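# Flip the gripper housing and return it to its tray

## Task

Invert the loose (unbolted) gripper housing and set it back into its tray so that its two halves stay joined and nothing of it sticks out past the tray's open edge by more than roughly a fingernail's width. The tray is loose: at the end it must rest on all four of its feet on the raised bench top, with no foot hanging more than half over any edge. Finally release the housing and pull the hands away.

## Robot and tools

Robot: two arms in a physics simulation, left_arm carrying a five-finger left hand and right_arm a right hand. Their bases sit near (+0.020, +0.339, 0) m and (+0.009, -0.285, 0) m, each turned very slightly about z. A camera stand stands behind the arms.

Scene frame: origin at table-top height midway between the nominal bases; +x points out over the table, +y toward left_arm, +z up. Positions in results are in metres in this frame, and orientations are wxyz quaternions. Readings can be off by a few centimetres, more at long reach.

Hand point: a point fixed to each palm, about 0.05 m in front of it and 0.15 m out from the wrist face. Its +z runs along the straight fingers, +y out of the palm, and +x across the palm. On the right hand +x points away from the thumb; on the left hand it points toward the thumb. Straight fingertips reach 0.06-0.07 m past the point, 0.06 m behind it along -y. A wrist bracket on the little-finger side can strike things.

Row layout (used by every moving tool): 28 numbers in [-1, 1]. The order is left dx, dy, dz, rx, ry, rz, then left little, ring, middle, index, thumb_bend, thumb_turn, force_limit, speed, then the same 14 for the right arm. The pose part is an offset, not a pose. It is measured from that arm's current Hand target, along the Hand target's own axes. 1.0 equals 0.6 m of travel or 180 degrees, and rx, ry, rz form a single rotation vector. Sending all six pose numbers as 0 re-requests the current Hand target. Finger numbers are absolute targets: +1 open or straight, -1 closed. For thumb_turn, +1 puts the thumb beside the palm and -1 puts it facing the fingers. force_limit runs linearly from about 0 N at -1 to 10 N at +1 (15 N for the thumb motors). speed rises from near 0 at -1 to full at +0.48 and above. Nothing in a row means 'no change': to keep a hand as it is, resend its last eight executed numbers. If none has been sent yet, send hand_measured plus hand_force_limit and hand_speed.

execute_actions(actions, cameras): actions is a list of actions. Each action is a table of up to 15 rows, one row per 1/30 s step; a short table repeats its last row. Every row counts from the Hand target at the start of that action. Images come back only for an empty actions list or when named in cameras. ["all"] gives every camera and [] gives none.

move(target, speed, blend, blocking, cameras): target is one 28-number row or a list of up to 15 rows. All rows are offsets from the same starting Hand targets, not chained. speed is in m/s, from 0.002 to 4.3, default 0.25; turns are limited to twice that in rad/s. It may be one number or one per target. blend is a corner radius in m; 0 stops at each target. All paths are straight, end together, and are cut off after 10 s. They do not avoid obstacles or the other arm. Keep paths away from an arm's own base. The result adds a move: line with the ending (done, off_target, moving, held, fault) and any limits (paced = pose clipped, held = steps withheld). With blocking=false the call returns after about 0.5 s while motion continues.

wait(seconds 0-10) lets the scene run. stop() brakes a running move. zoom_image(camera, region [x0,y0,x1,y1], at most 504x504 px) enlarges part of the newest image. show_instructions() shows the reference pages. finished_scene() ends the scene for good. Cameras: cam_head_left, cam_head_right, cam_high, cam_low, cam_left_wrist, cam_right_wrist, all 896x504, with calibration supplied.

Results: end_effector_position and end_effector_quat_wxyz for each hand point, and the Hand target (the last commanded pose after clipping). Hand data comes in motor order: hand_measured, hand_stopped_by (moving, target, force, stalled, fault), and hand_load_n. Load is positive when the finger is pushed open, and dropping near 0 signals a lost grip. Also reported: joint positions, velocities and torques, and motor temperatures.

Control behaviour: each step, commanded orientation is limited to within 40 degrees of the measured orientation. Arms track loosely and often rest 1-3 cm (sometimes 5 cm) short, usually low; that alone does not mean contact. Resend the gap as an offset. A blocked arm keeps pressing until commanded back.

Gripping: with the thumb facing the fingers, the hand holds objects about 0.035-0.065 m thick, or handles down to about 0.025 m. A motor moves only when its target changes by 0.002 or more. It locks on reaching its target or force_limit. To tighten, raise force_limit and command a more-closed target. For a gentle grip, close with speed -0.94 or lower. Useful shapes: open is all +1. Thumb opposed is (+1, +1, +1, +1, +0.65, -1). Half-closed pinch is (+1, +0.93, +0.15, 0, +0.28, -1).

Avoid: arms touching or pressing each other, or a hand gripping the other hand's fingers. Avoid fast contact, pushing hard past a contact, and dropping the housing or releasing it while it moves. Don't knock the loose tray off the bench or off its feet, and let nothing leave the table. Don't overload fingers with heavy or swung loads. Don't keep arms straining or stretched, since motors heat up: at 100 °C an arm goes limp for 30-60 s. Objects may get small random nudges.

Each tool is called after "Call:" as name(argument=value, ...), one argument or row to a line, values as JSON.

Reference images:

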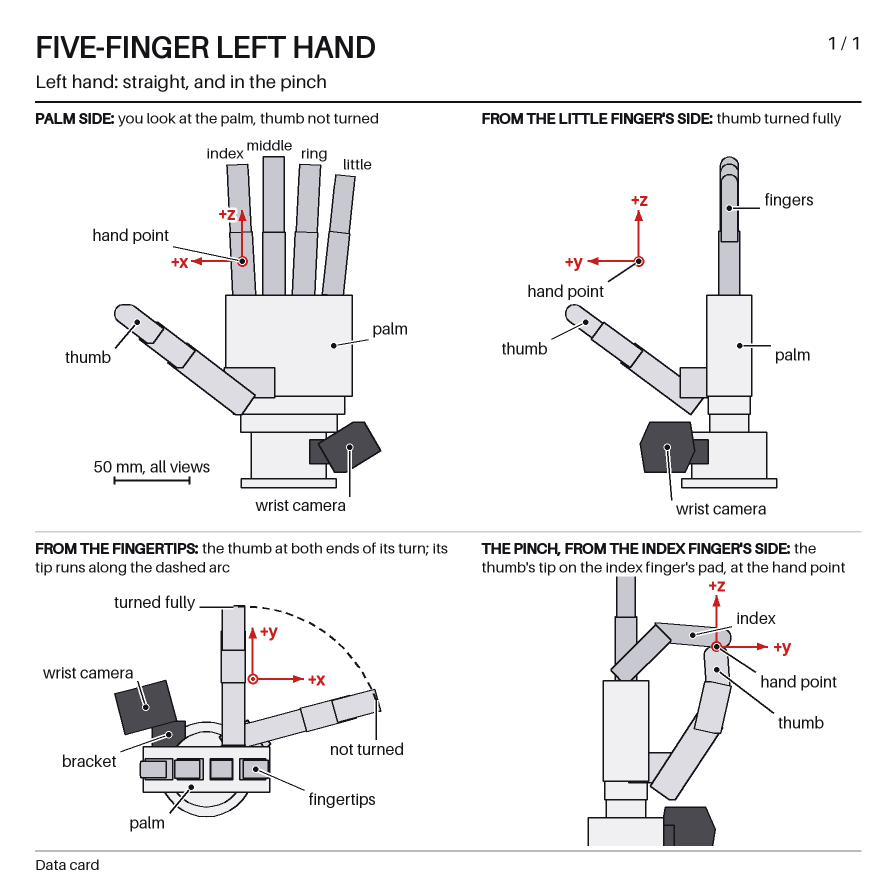

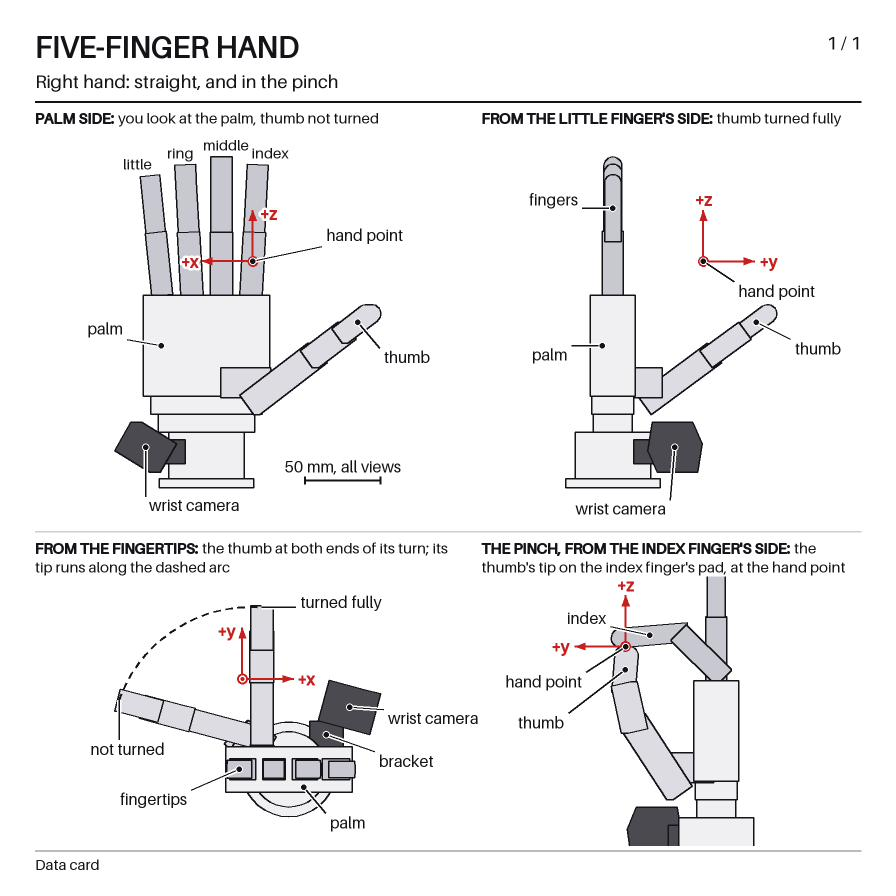

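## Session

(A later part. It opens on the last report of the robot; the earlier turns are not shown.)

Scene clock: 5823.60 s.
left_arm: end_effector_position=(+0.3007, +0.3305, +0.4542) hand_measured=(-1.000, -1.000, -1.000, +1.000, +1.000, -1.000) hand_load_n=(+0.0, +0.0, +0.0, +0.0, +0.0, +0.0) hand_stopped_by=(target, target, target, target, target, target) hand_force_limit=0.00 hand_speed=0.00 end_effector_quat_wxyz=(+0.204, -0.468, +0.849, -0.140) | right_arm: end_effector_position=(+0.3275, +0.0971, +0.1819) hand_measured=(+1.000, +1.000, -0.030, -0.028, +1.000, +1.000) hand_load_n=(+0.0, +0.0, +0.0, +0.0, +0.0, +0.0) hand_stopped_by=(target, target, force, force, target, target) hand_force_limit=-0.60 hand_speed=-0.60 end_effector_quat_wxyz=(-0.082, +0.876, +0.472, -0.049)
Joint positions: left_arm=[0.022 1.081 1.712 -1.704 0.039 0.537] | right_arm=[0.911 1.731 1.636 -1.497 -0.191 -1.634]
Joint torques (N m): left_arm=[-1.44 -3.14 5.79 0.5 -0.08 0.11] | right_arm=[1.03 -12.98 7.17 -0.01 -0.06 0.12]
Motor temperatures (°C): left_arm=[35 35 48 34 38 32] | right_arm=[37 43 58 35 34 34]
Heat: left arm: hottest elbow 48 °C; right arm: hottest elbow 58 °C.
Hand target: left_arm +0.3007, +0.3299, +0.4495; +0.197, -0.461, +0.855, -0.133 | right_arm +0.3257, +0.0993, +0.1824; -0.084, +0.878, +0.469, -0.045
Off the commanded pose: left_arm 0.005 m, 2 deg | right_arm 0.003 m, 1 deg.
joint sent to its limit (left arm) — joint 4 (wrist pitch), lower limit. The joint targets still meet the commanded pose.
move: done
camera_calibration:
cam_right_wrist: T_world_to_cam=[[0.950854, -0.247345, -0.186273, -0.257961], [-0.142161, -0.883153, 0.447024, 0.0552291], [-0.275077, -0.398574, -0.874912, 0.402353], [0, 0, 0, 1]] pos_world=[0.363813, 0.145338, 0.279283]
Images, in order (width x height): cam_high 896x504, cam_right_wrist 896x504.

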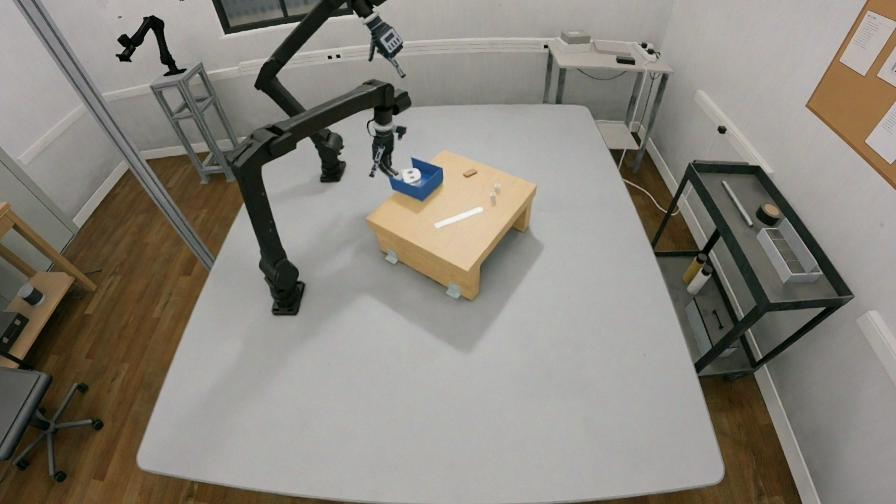

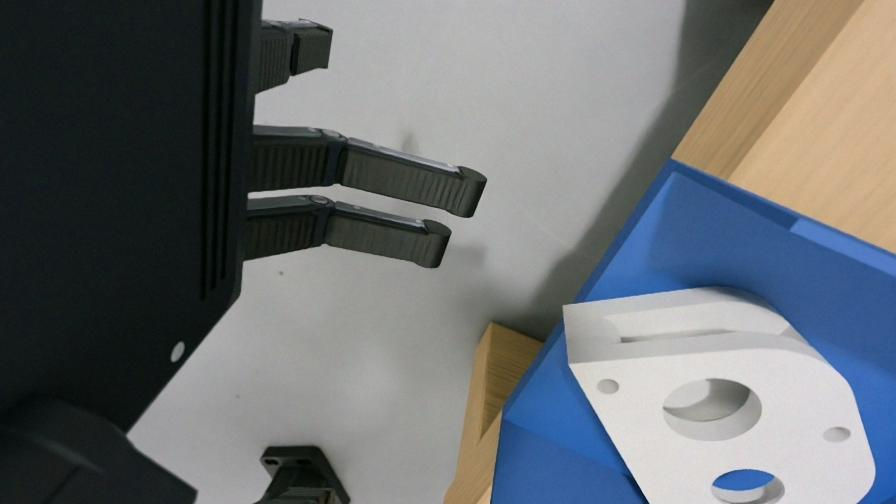

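Call:
move(
  target=[0,0,0,0,0,0,-1,-1,-1,1,1,-1,0,0, -0.02,0.0016,0.0082,0,0,0,1,1,-0.15,-0.32,-0.2,1,-0.6,-0.5],
  speed=0.04,
  cameras=["cam_right_wrist", "cam_head_left", "cam_head_right", "cam_high"],
)

Call:
zoom_image(
  camera="cam_head_right",
  region=[400, 170, 540, 280],
)

Call:
zoom_image(
  camera="cam_high",
  region=[370, 130, 460, 210],
)

Scene clock: 5908.93 s.
left_arm: end_effector_position=(+0.3007, +0.3305, +0.4542) hand_measured=(-1.000, -1.000, -1.000, +1.000, +1.000, -1.000) hand_load_n=(+0.0, +0.0, +0.0, +0.0, +0.0, +0.0) hand_stopped_by=(target, target, target, target, target, target) hand_force_limit=0.00 hand_speed=0.00 end_effector_quat_wxyz=(+0.204, -0.468, +0.849, -0.140) | right_arm: end_effector_position=(+0.3204, +0.0877, +0.1689) hand_measured=(+1.000, +1.000, -0.030, -0.028, -0.200, +1.000) hand_load_n=(+0.0, +0.0, +0.0, +0.0, +0.0, +0.0) hand_stopped_by=(target, target, force, force, target, target) hand_force_limit=-0.60 hand_speed=-0.50 end_effector_quat_wxyz=(-0.079, +0.877, +0.471, -0.057)
Joint positions: left_arm=[0.022 1.081 1.712 -1.704 0.039 0.537] | right_arm=[0.911 1.716 1.582 -1.475 -0.191 -1.633]
Joint torques (N m): left_arm=[-1.32 -3.14 5.79 0.53 -0.07 0.11] | right_arm=[0.97 -13.86 7.2 -0.03 -0.07 0.11]
Motor temperatures (°C): left_arm=[35 35 48 34 38 32] | right_arm=[37 44 53 35 34 34]
Heat: left arm: hottest elbow 48 °C; right arm: hottest elbow 53 °C.
Hand target: left_arm +0.3007, +0.3299, +0.4495; +0.197, -0.461, +0.855, -0.133 | right_arm +0.3190, +0.0893, +0.1773; -0.084, +0.878, +0.469, -0.045
Off the commanded pose: left_arm 0.005 m, 2 deg | right_arm 0.009 m, 2 deg.
joint sent to its limit (left arm) — joint 4 (wrist pitch), lower limit. The joint targets still meet the commanded pose.
move: done
camera_calibration:
cam_right_wrist: T_world_to_cam=[[0.948664, -0.250742, -0.192783, -0.253865], [-0.138013, -0.876601, 0.461002, 0.0474739], [-0.284586, -0.410729, -0.866206, 0.388012], [0, 0, 0, 1]] pos_world=[0.357807, 0.137329, 0.265272]
Images, in order (width x height): cam_head_left 896x504, cam_head_right 896x504, cam_high 896x504, cam_right_wrist 896x504.

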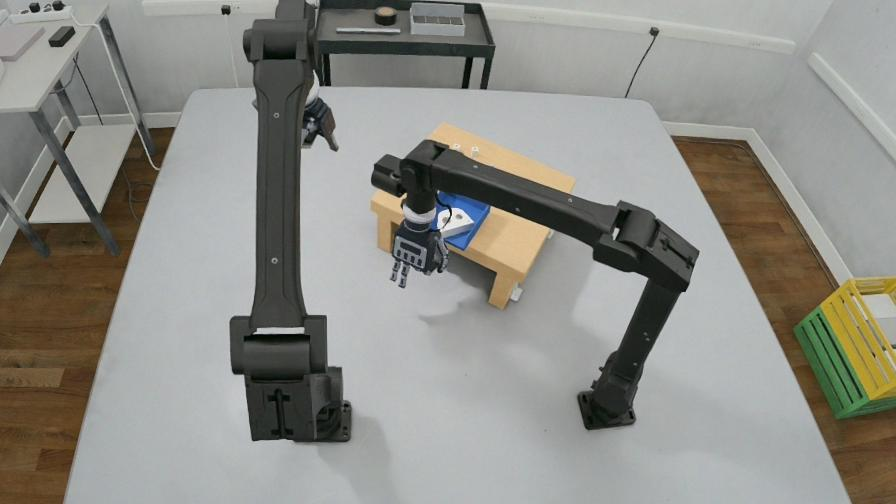

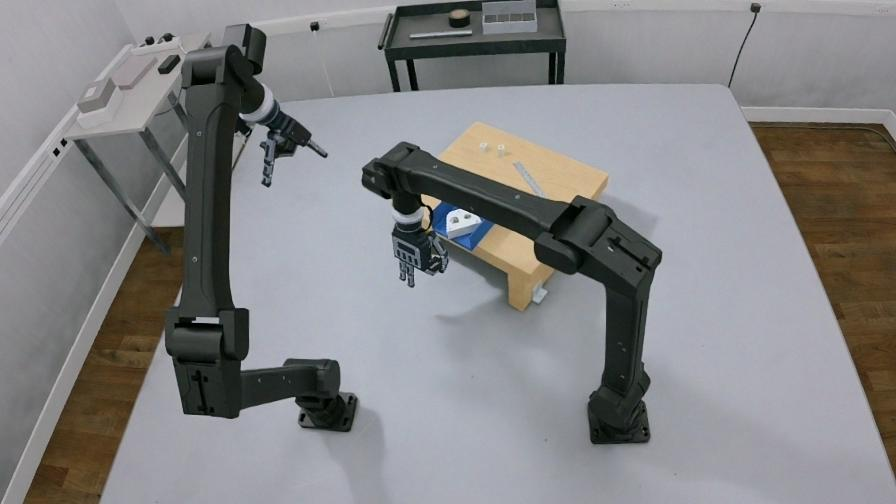

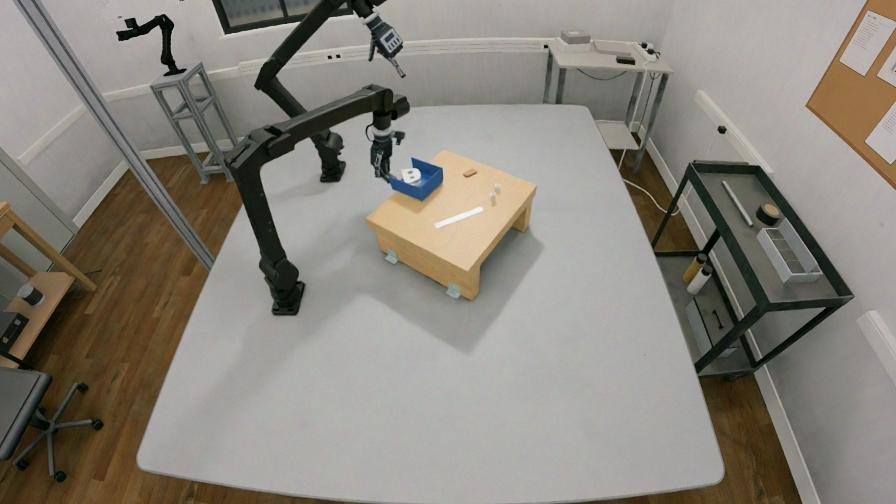

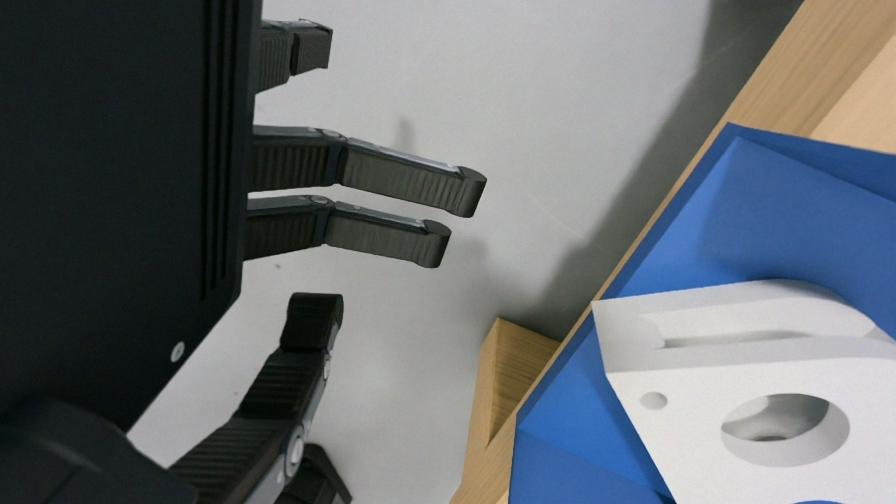

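Scaled by 3.600 from the camera's 896x504 image, which has a finer 1280x720 frame.

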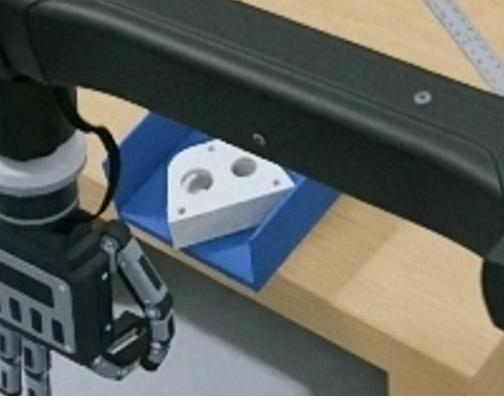

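Scaled by 5.600 from the camera's 896x504 image, which has a finer 1280x720 frame.

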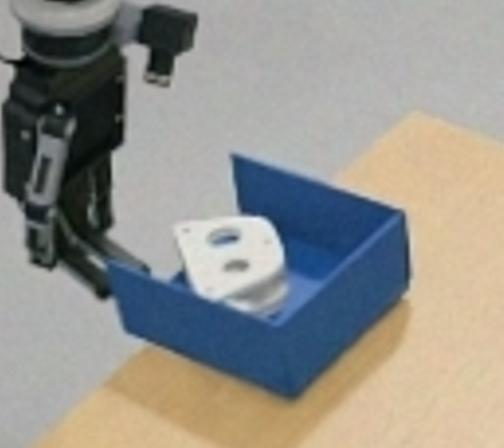

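Call:
zoom_image(
  camera="cam_head_left",
  region=[400, 180, 510, 270],
)

Call:
zoom_image(
  camera="cam_head_right",
  region=[420, 190, 510, 260],
)

Call:
zoom_image(
  camera="cam_right_wrist",
  region=[440, 90, 896, 504],
)

Scaled by 4.582 from the camera's 896x504 image, which has a finer 1280x720 frame.

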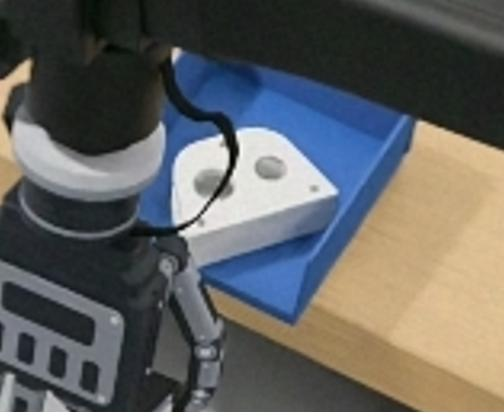

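Scaled by 5.600 from the camera's 896x504 image, which has a finer 1280x720 frame.

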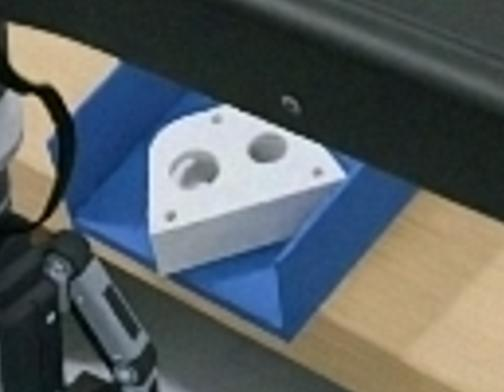

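Scaled by 1.105 from the camera's 896x504 image, which has a finer 1280x720 frame.

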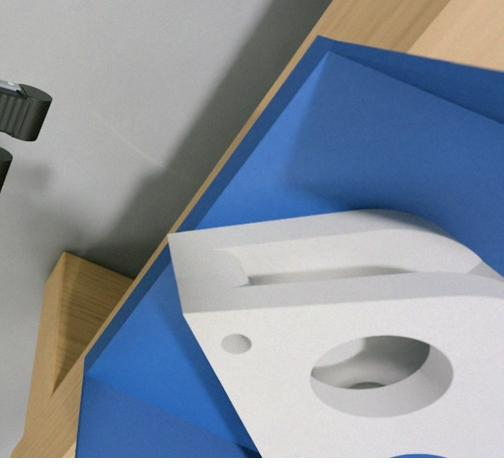

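Call:
move(
  target=[0,0,0,0,0,0,-1,-1,-1,1,1,-1,0,0, 0,0.1006,-0.0195,0,0,0,1,1,-0.15,-0.32,-0.2,1,-0.6,-0.5],
  speed=0.04,
  cameras=["cam_right_wrist", "cam_head_right", "cam_high"],
)

Call:
zoom_image(
  camera="cam_head_right",
  region=[420, 190, 510, 260],
)

Call:
zoom_image(
  camera="cam_high",
  region=[370, 130, 460, 210],
)

Scene clock: 5941.53 s.
left_arm: end_effector_position=(+0.3007, +0.3305, +0.4542) hand_measured=(-1.000, -1.000, -1.000, +1.000, +1.000, -1.000) hand_load_n=(+0.0, +0.0, +0.0, +0.0, +0.0, +0.0) hand_stopped_by=(target, target, target, target, target, target) hand_force_limit=0.00 hand_speed=0.00 end_effector_quat_wxyz=(+0.204, -0.468, +0.849, -0.140) | right_arm: end_effector_position=(+0.3631, +0.0521, +0.1687) hand_measured=(+1.000, +1.000, -0.030, -0.028, -0.200, +1.000) hand_load_n=(+0.0, +0.0, +0.0, +0.0, +0.0, +0.0) hand_stopped_by=(target, target, force, force, target, target) hand_force_limit=-0.60 hand_speed=-0.50 end_effector_quat_wxyz=(-0.081, +0.880, +0.464, -0.054)
Joint positions: left_arm=[0.022 1.081 1.712 -1.704 0.039 0.537] | right_arm=[0.802 1.716 1.582 -1.485 -0.189 -1.729]
Joint torques (N m): left_arm=[-1.44 -3.08 5.79 0.51 -0.07 0.11] | right_arm=[0.09 -12.34 9.47 -0.7 -0.03 -0.18]
Heat: left arm: hottest elbow 48 °C; right arm: hottest elbow 53 °C.
Hand target: left_arm +0.3007, +0.3299, +0.4495; +0.197, -0.461, +0.855, -0.133 | right_arm +0.3701, +0.0551, +0.1774; -0.084, +0.878, +0.469, -0.045
Off the commanded pose: left_arm 0.005 m, 2 deg | right_arm 0.011 m, 1 deg.
joint sent to its limit (left arm) — joint 4 (wrist pitch), lower limit. The joint targets still meet the commanded pose.
move: off_target (right_arm)
camera_calibration:
cam_right_wrist: T_world_to_cam=[[0.945426, -0.263671, -0.191436, -0.301714], [-0.152684, -0.877518, 0.454587, 0.0287555], [-0.28785, -0.400549, -0.869887, 0.386612], [0, 0, 0, 1]] pos_world=[0.400925, 0.100537, 0.265478]
Images, in order (width x height): cam_head_right 896x504, cam_high 896x504, cam_right_wrist 896x504.

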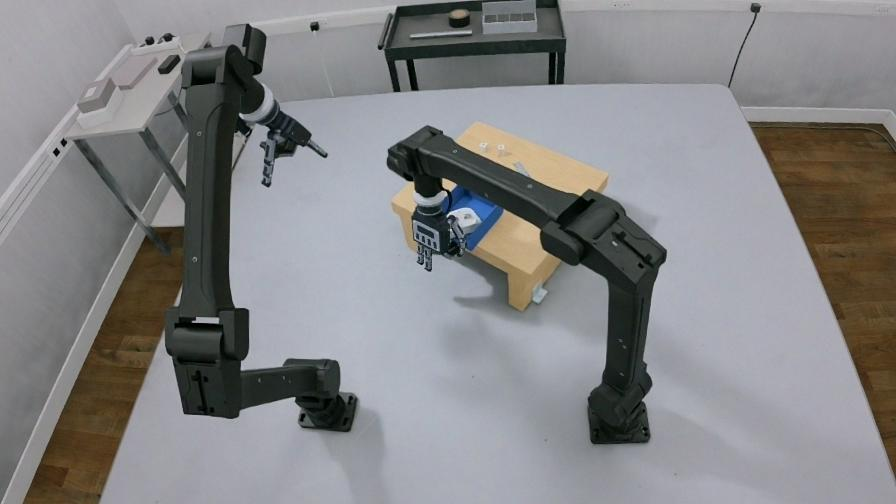

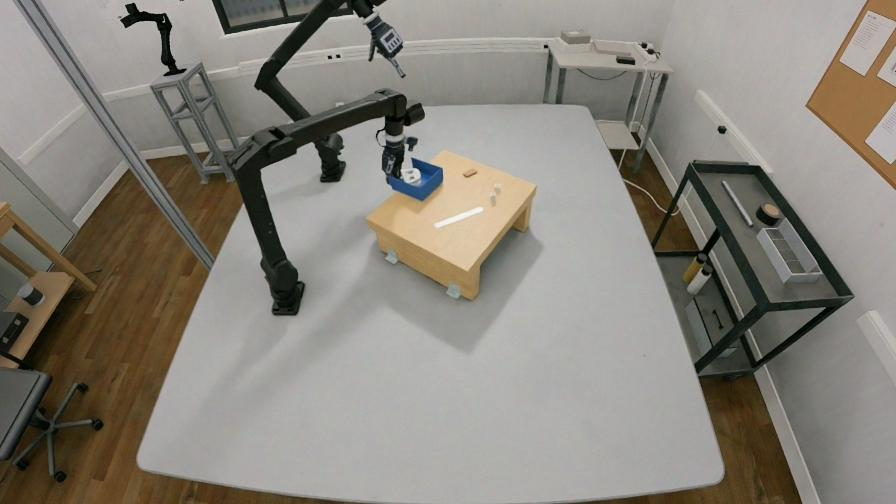

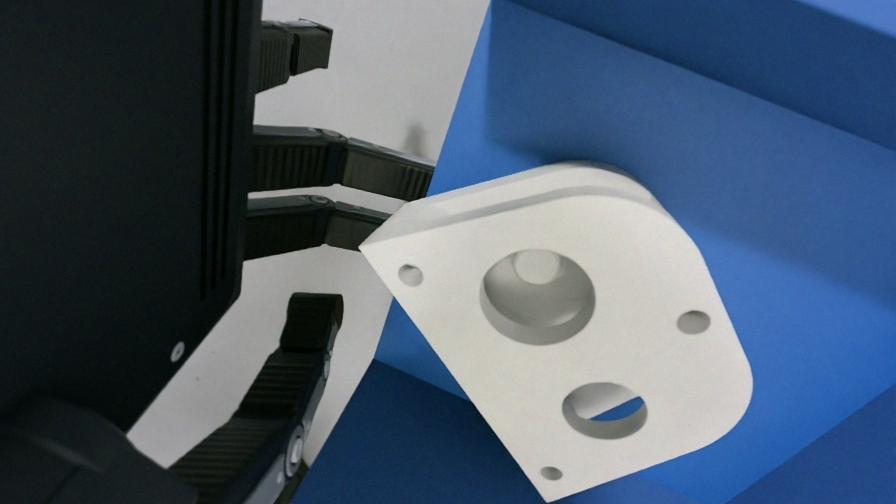

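Scaled by 5.600 from the camera's 896x504 image, which has a finer 1280x720 frame.

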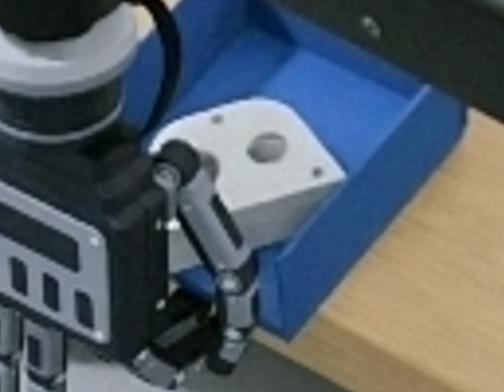

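Scaled by 5.600 from the camera's 896x504 image, which has a finer 1280x720 frame.

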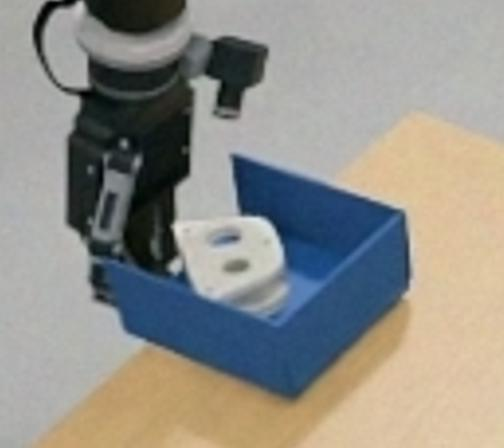

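Call:
move(
  target=[0,0,0,0,0,0,-1,-1,-1,1,1,-1,0,0, 0,0.0031,-0.0360,0,0,0,1,1,-0.15,-0.32,-0.2,1,-0.6,-0.5],
  speed=0.03,
)

Scene clock: 5957.43 s.
left_arm: end_effector_position=(+0.3007, +0.3305, +0.4542) hand_measured=(-1.000, -1.000, -1.000, +1.000, +1.000, -1.000) hand_load_n=(+0.0, +0.0, +0.0, +0.0, +0.0, +0.0) hand_stopped_by=(target, target, target, target, target, target) hand_force_limit=0.00 hand_speed=0.00 end_effector_quat_wxyz=(+0.204, -0.468, +0.849, -0.140) | right_arm: end_effector_position=(+0.3620, +0.0450, +0.1799) hand_measured=(+1.000, +1.000, -0.030, -0.026, -0.200, +1.000) hand_load_n=(+0.0, +0.0, +0.0, +0.5, +0.0, +0.0) hand_stopped_by=(target, target, force, force, target, target) hand_force_limit=-0.60 hand_speed=-0.50 end_effector_quat_wxyz=(-0.077, +0.880, +0.464, -0.066)
Joint positions: left_arm=[0.022 1.081 1.712 -1.704 0.039 0.537] | right_arm=[0.794 1.716 1.609 -1.54 -0.189 -1.74]
Joint torques (N m): left_arm=[-1.32 -3.08 5.76 0.51 -0.08 0.11] | right_arm=[-0.15 -12.69 11.45 -0.79 -0.01 -0.18]
Heat: left arm: hottest elbow 48 °C; right arm: hottest elbow 54 °C.
Hand target: left_arm +0.3007, +0.3299, +0.4495; +0.197, -0.461, +0.855, -0.133 | right_arm +0.3749, +0.0518, +0.1982; -0.084, +0.878, +0.469, -0.045
Off the commanded pose: left_arm 0.005 m, 2 deg | right_arm 0.023 m, 3 deg.
joint sent to its limit (left arm) — joint 4 (wrist pitch), lower limit. The joint targets still meet the commanded pose.
move: off_target (right_arm)

Call:
move(
  target=[0,0,0,0,0,0,-1,-1,-1,1,1,-1,0,0, 0.008,0.0038,-0.0196,0,0,0,1,1,-0.15,-0.32,-0.2,1,-0.6,-0.5],
  speed=0.03,
  cameras=["cam_right_wrist", "cam_head_right", "cam_high"],
)

Call:
zoom_image(
  camera="cam_high",
  region=[370, 130, 460, 210],
)

Scene clock: 5970.77 s.
left_arm: end_effector_position=(+0.3007, +0.3305, +0.4542) hand_measured=(-1.000, -1.000, -1.000, +1.000, +1.000, -1.000) hand_load_n=(+0.0, +0.0, +0.0, +0.0, +0.0, +0.0) hand_stopped_by=(target, target, target, target, target, target) hand_force_limit=0.00 hand_speed=0.00 end_effector_quat_wxyz=(+0.204, -0.468, +0.849, -0.140) | right_arm: end_effector_position=(+0.3675, +0.0464, +0.1973) hand_measured=(+1.000, +1.000, -0.030, -0.026, -0.200, +1.000) hand_load_n=(-0.5, +0.0, +0.0, +0.5, +0.0, +0.0) hand_stopped_by=(target, target, force, force, target, target) hand_force_limit=-0.60 hand_speed=-0.50 end_effector_quat_wxyz=(-0.079, +0.880, +0.465, -0.060)
Joint positions: left_arm=[0.022 1.081 1.712 -1.704 0.039 0.537] | right_arm=[0.788 1.716 1.656 -1.576 -0.188 -1.746]
Joint torques (N m): left_arm=[-1.38 -3.14 5.76 0.51 -0.07 0.11] | right_arm=[-0.26 -11.63 11.47 -0.75 -0.01 -0.16]
Motor temperatures (°C): left_arm=[35 35 48 34 38 32] | right_arm=[37 44 55 35 34 34]
Heat: left arm: hottest elbow 48 °C; right arm: hottest elbow 55 °C.
Hand target: left_arm +0.3007, +0.3299, +0.4495; +0.197, -0.461, +0.855, -0.133 | right_arm +0.3814, +0.0533, +0.2094; -0.084, +0.878, +0.469, -0.045
Off the commanded pose: left_arm 0.005 m, 2 deg | right_arm 0.020 m, 2 deg.
joint sent to its limit (left arm) — joint 4 (wrist pitch), lower limit. The joint targets still meet the commanded pose.
move: off_target (right_arm)
camera_calibration:
cam_right_wrist: T_world_to_cam=[[0.944359, -0.262518, -0.198167, -0.300245], [-0.145451, -0.87368, 0.464249, 0.00664495], [-0.295008, -0.409594, -0.863251, 0.412225], [0, 0, 0, 1]] pos_world=[0.406115, 0.0958307, 0.293271]
Images, in order (width x height): cam_head_right 896x504, cam_high 896x504, cam_right_wrist 896x504.

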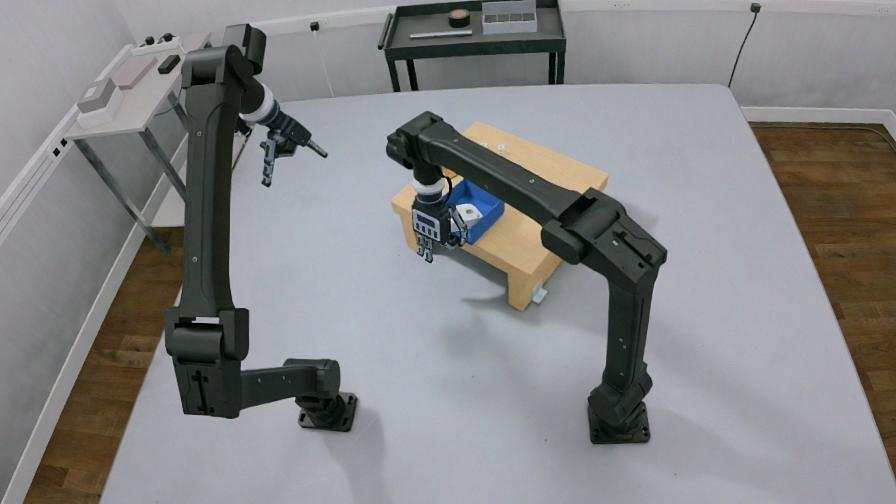

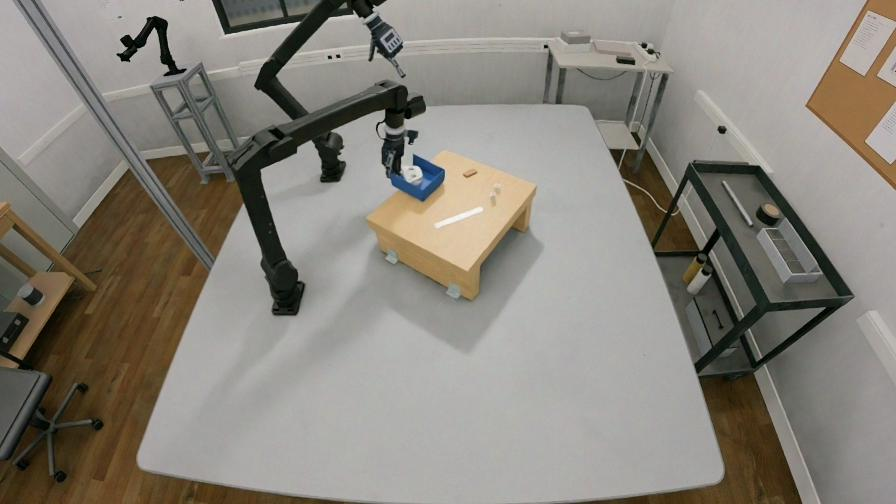

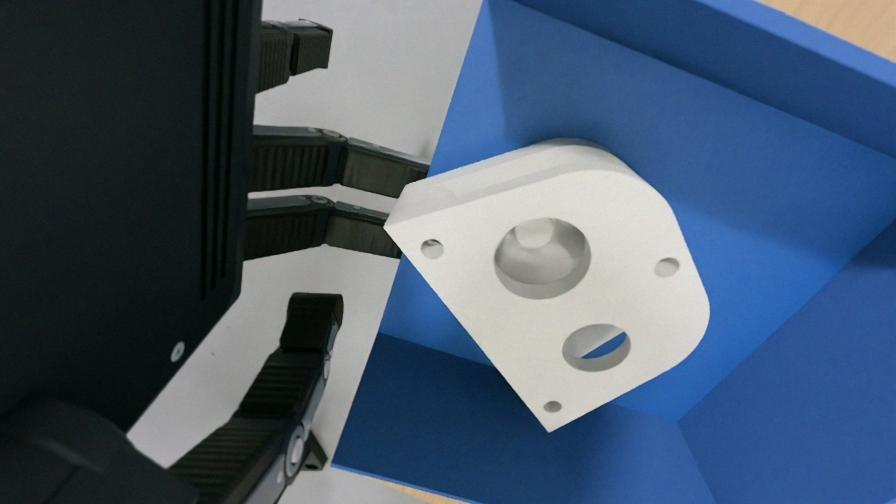

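Scaled by 5.600 from the camera's 896x504 image, which has a finer 1280x720 frame.

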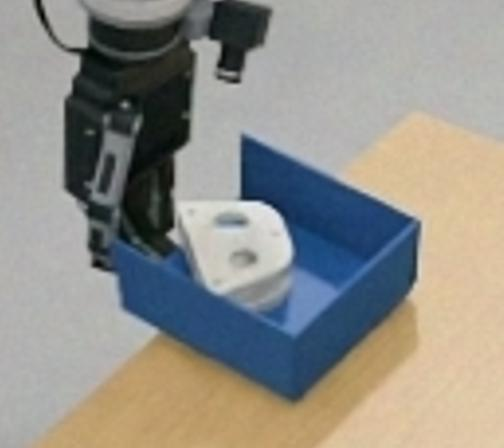

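Call:
move(
  target=[
    [0,0,0,0,0,0,-1,-1,-1,1,1,-1,0,0, 0,-0.0019,-0.0098,0,0,0,1,1,-0.15,-0.32,-0.2,1,-0.6,-0.5],
    [0,0,0,0,0,0,-1,-1,-1,1,1,-1,0,0, 0,0.0308,-0.0162,0,0,0,1,1,-0.15,-0.32,-0.2,1,-0.6,-0.5],
  ],
  speed=0.025,
  cameras=["cam_right_wrist", "cam_head_right", "cam_high"],
)

Call:
zoom_image(
  camera="cam_high",
  region=[370, 130, 460, 210],
)

Call:
zoom_image(
  camera="cam_head_right",
  region=[420, 180, 520, 260],
)

Scene clock: 5986.00 s.
left_arm: end_effector_position=(+0.3007, +0.3305, +0.4542) hand_measured=(-1.000, -1.000, -1.000, +1.000, +1.000, -1.000) hand_load_n=(+0.0, +0.0, +0.0, +0.0, +0.0, +0.5) hand_stopped_by=(target, target, target, target, target, target) hand_force_limit=0.00 hand_speed=0.00 end_effector_quat_wxyz=(+0.204, -0.468, +0.849, -0.140) | right_arm: end_effector_position=(+0.3821, +0.0359, +0.2042) hand_measured=(+1.000, +1.000, -0.030, -0.026, -0.200, +1.000) hand_load_n=(+0.0, +0.0, +0.0, +0.5, -0.5, +0.0) hand_stopped_by=(target, target, force, force, target, target) hand_force_limit=-0.60 hand_speed=-0.50 end_effector_quat_wxyz=(-0.080, +0.880, +0.464, -0.061)
Joint positions: left_arm=[0.022 1.081 1.712 -1.704 0.039 0.537] | right_arm=[0.753 1.726 1.686 -1.604 -0.189 -1.779]
Joint torques (N m): left_arm=[-1.32 -3.02 5.78 0.51 -0.07 0.12] | right_arm=[-0.38 -11.58 11.6 -0.68 0.05 -0.23]
Motor temperatures (°C): left_arm=[35 35 48 34 38 32] | right_arm=[37 43 57 35 34 34]
Heat: left arm: hottest elbow 48 °C; right arm: hottest elbow 57 °C.
Hand target: left_arm +0.3007, +0.3299, +0.4495; +0.197, -0.461, +0.855, -0.133 | right_arm +0.3979, +0.0423, +0.2153; -0.084, +0.878, +0.469, -0.045
Off the commanded pose: left_arm 0.005 m, 2 deg | right_arm 0.020 m, 2 deg.
joint sent to its limit (left arm) — joint 4 (wrist pitch), lower limit. The joint targets still meet the commanded pose.
move: off_target (right_arm)
camera_calibration:
cam_right_wrist: T_world_to_cam=[[0.943159, -0.264725, -0.200926, -0.314256], [-0.146487, -0.87382, 0.46366, -0.00306807], [-0.298316, -0.407872, -0.86293, 0.41926], [0, 0, 0, 1]] pos_world=[0.421016, 0.0851321, 0.300073]
Images, in order (width x height): cam_head_right 896x504, cam_high 896x504, cam_right_wrist 896x504.

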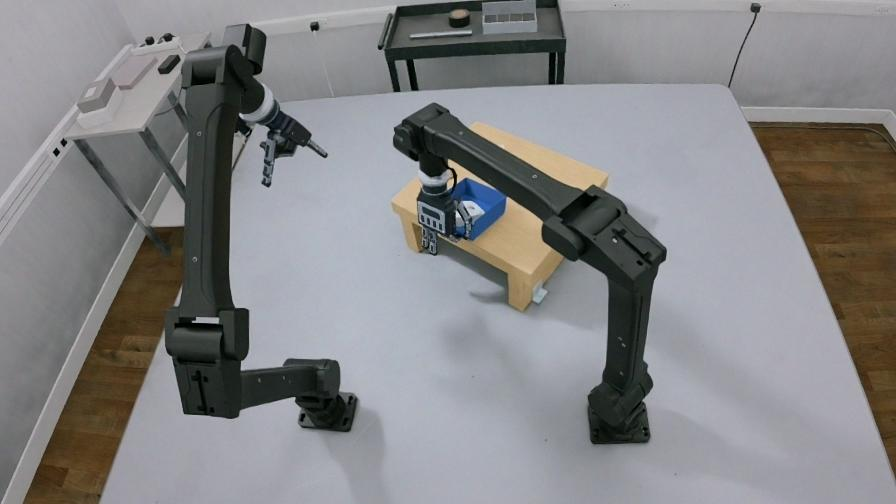

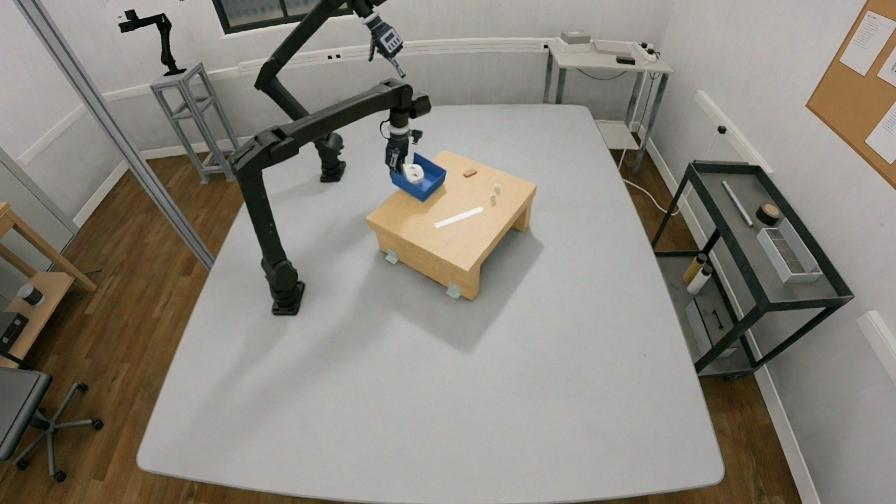

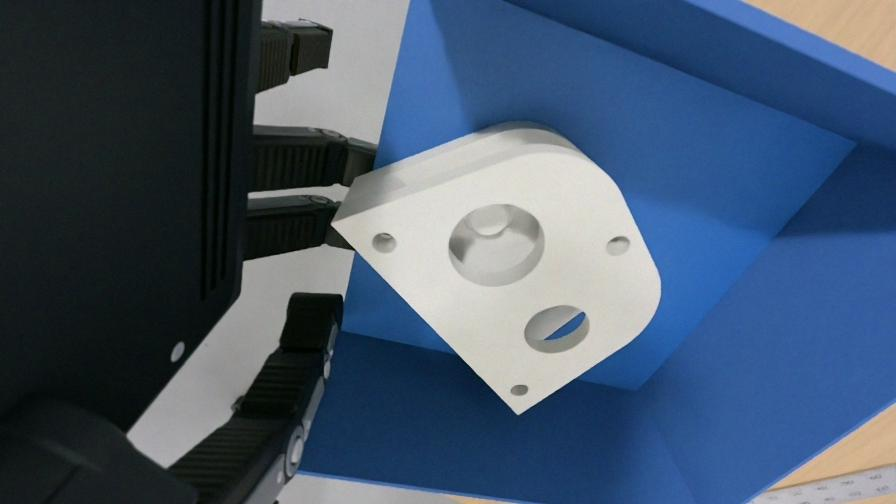

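Scaled by 5.600 from the camera's 896x504 image, which has a finer 1280x720 frame.

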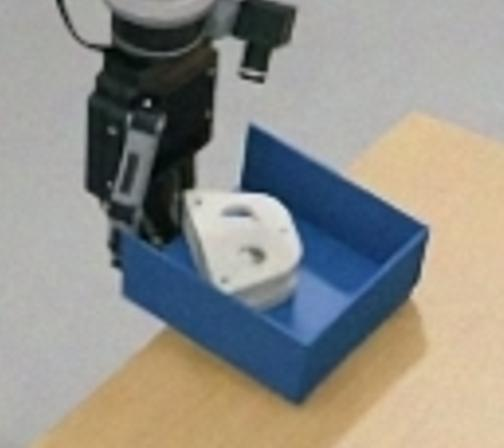

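Scaled by 5.040 from the camera's 896x504 image, which has a finer 1280x720 frame.

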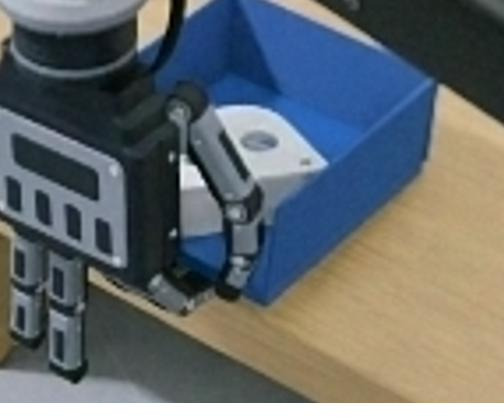

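Call:
move(
  target=[0,0,0,0,0,0,-1,-1,-1,1,1,-1,0,0, 0,0.0270,-0.0053,0,0,0,1,1,-0.15,-0.32,-0.2,1,-0.6,-0.5],
  speed=0.025,
  cameras=["cam_right_wrist", "cam_head_right", "cam_high"],
)

Call:
zoom_image(
  camera="cam_high",
  region=[370, 130, 460, 210],
)

Call:
zoom_image(
  camera="cam_head_right",
  region=[420, 180, 520, 260],
)

Scene clock: 6007.93 s.
left_arm: end_effector_position=(+0.3007, +0.3305, +0.4542) hand_measured=(-1.000, -1.000, -1.000, +1.000, +1.000, -1.000) hand_load_n=(+0.0, +0.0, +0.0, +0.0, +0.0, +0.0) hand_stopped_by=(target, target, target, target, target, target) hand_force_limit=0.00 hand_speed=0.00 end_effector_quat_wxyz=(+0.204, -0.468, +0.849, -0.140) | right_arm: end_effector_position=(+0.3933, +0.0279, +0.2052) hand_measured=(+1.000, +1.000, -0.030, -0.026, -0.200, +1.000) hand_load_n=(+0.0, +0.0, +0.0, +0.5, +0.0, +0.0) hand_stopped_by=(target, target, force, force, target, target) hand_force_limit=-0.60 hand_speed=-0.50 end_effector_quat_wxyz=(-0.081, +0.880, +0.463, -0.062)
Joint positions: left_arm=[0.022 1.081 1.712 -1.704 0.039 0.537] | right_arm=[0.726 1.736 1.702 -1.617 -0.189 -1.805]
Joint torques (N m): left_arm=[-1.38 -3.14 5.75 0.51 -0.07 0.11] | right_arm=[-0.67 -11.52 11.63 -0.65 0.11 -0.29]
Motor temperatures (°C): left_arm=[35 35 48 34 38 32] | right_arm=[37 43 56 35 34 34]
Heat: left arm: hottest elbow 48 °C; right arm: hottest elbow 56 °C.
Hand target: left_arm +0.3007, +0.3299, +0.4495; +0.197, -0.461, +0.855, -0.133 | right_arm +0.4116, +0.0331, +0.2154; -0.084, +0.878, +0.469, -0.045
Off the commanded pose: left_arm 0.005 m, 2 deg | right_arm 0.022 m, 2 deg.
joint sent to its limit (left arm) — joint 4 (wrist pitch), lower limit. The joint targets still meet the commanded pose.
move: off_target (right_arm)
camera_calibration:
cam_right_wrist: T_world_to_cam=[[0.942191, -0.266009, -0.203753, -0.325791], [-0.146228, -0.873542, 0.464265, -0.00918009], [-0.301486, -0.407632, -0.861941, 0.42125], [0, 0, 0, 1]] pos_world=[0.432616, 0.0770324, 0.300973]
Images, in order (width x height): cam_head_right 896x504, cam_high 896x504, cam_right_wrist 896x504.

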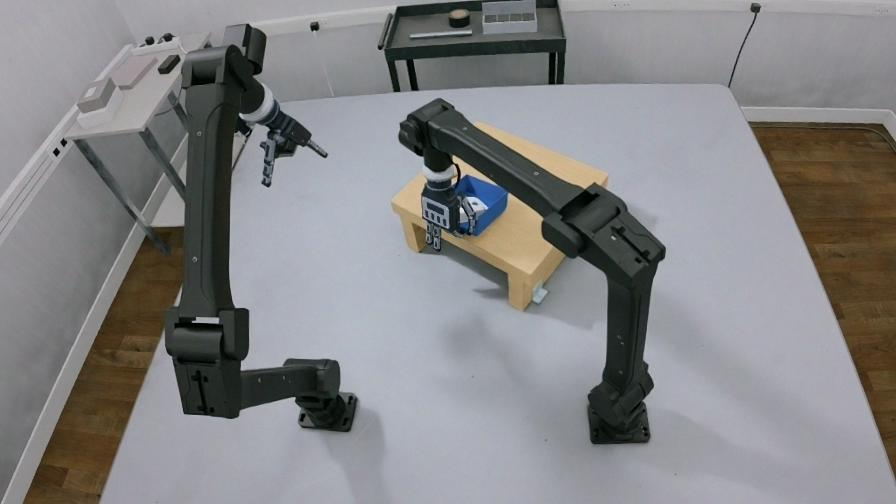

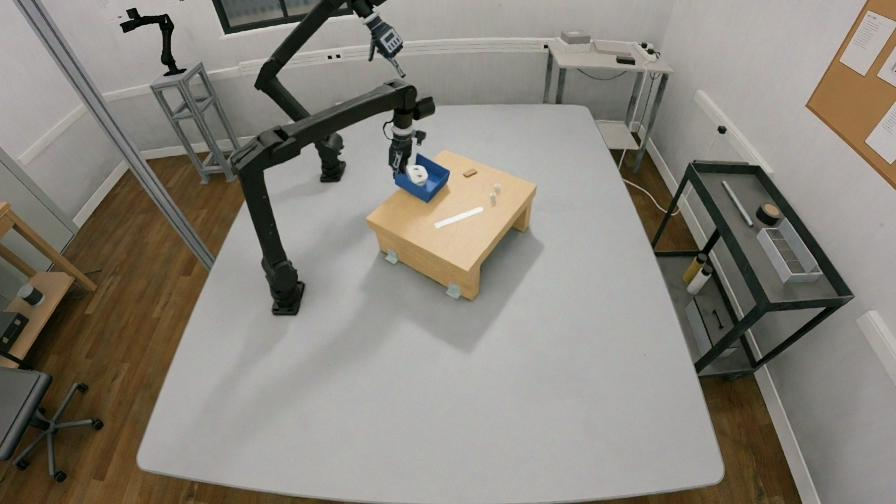

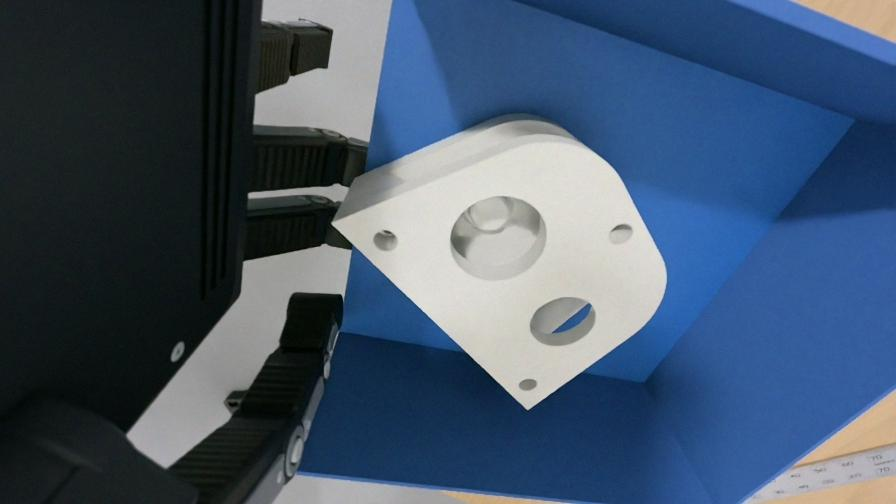

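Scaled by 5.600 from the camera's 896x504 image, which has a finer 1280x720 frame.

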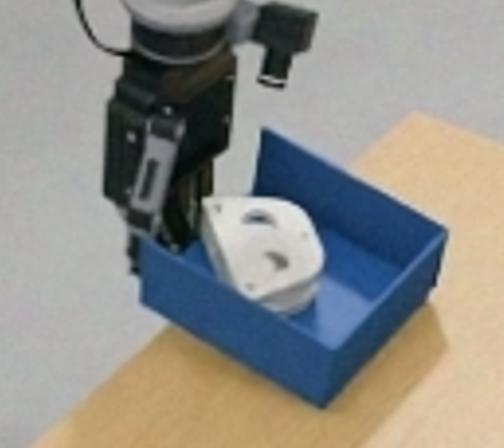

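Scaled by 5.040 from the camera's 896x504 image, which has a finer 1280x720 frame.

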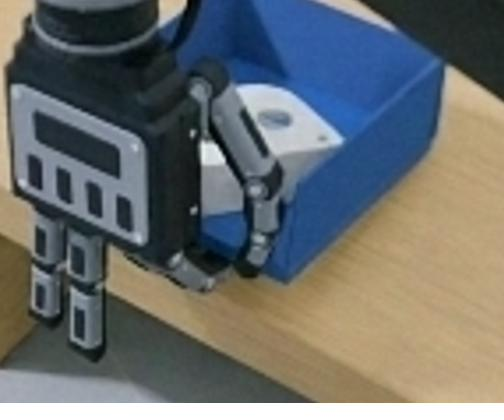

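Call:
move(
  target=[0,0,0,0,0,0,-1,-1,-1,1,1,-1,0,0, 0,0.0041,0.0213,0,0,0,1,1,-0.15,-0.32,-0.2,1,-0.6,-0.5],
  speed=0.02,
)

Scene clock: 6023.93 s.
left_arm: end_effector_position=(+0.3007, +0.3305, +0.4542) hand_measured=(-1.000, -1.000, -1.000, +1.000, +1.000, -1.000) hand_load_n=(+0.0, +0.0, +0.0, +0.0, +0.0, +0.0) hand_stopped_by=(target, target, target, target, target, target) hand_force_limit=0.00 hand_speed=0.00 end_effector_quat_wxyz=(+0.204, -0.468, +0.849, -0.140) | right_arm: end_effector_position=(+0.3955, +0.0302, +0.2043) hand_measured=(+1.000, +1.000, -0.030, -0.026, -0.200, +1.000) hand_load_n=(+0.0, +0.0, +0.0, +0.5, +0.0, +0.0) hand_stopped_by=(target, target, force, force, target, target) hand_force_limit=-0.60 hand_speed=-0.50 end_effector_quat_wxyz=(-0.083, +0.880, +0.464, -0.057)
Joint positions: left_arm=[0.022 1.081 1.712 -1.704 0.039 0.537] | right_arm=[0.726 1.736 1.702 -1.606 -0.19 -1.806]
Joint torques (N m): left_arm=[-1.26 -3.14 5.75 0.5 -0.08 0.11] | right_arm=[-0.67 -11.46 9.17 0.2 0.15 -0.26]
Motor temperatures (°C): left_arm=[35 35 48 34 38 32] | right_arm=[37 43 58 35 34 34]
Heat: left arm: hottest elbow 48 °C; right arm: hottest elbow 58 °C.
Hand target: left_arm +0.3007, +0.3299, +0.4495; +0.197, -0.461, +0.855, -0.133 | right_arm +0.4117, +0.0331, +0.2025; -0.084, +0.878, +0.469, -0.045
Off the commanded pose: left_arm 0.005 m, 2 deg | right_arm 0.016 m, 1 deg.
joint sent to its limit (left arm) — joint 4 (wrist pitch), lower limit. The joint targets still meet the commanded pose.
move: off_target (right_arm)


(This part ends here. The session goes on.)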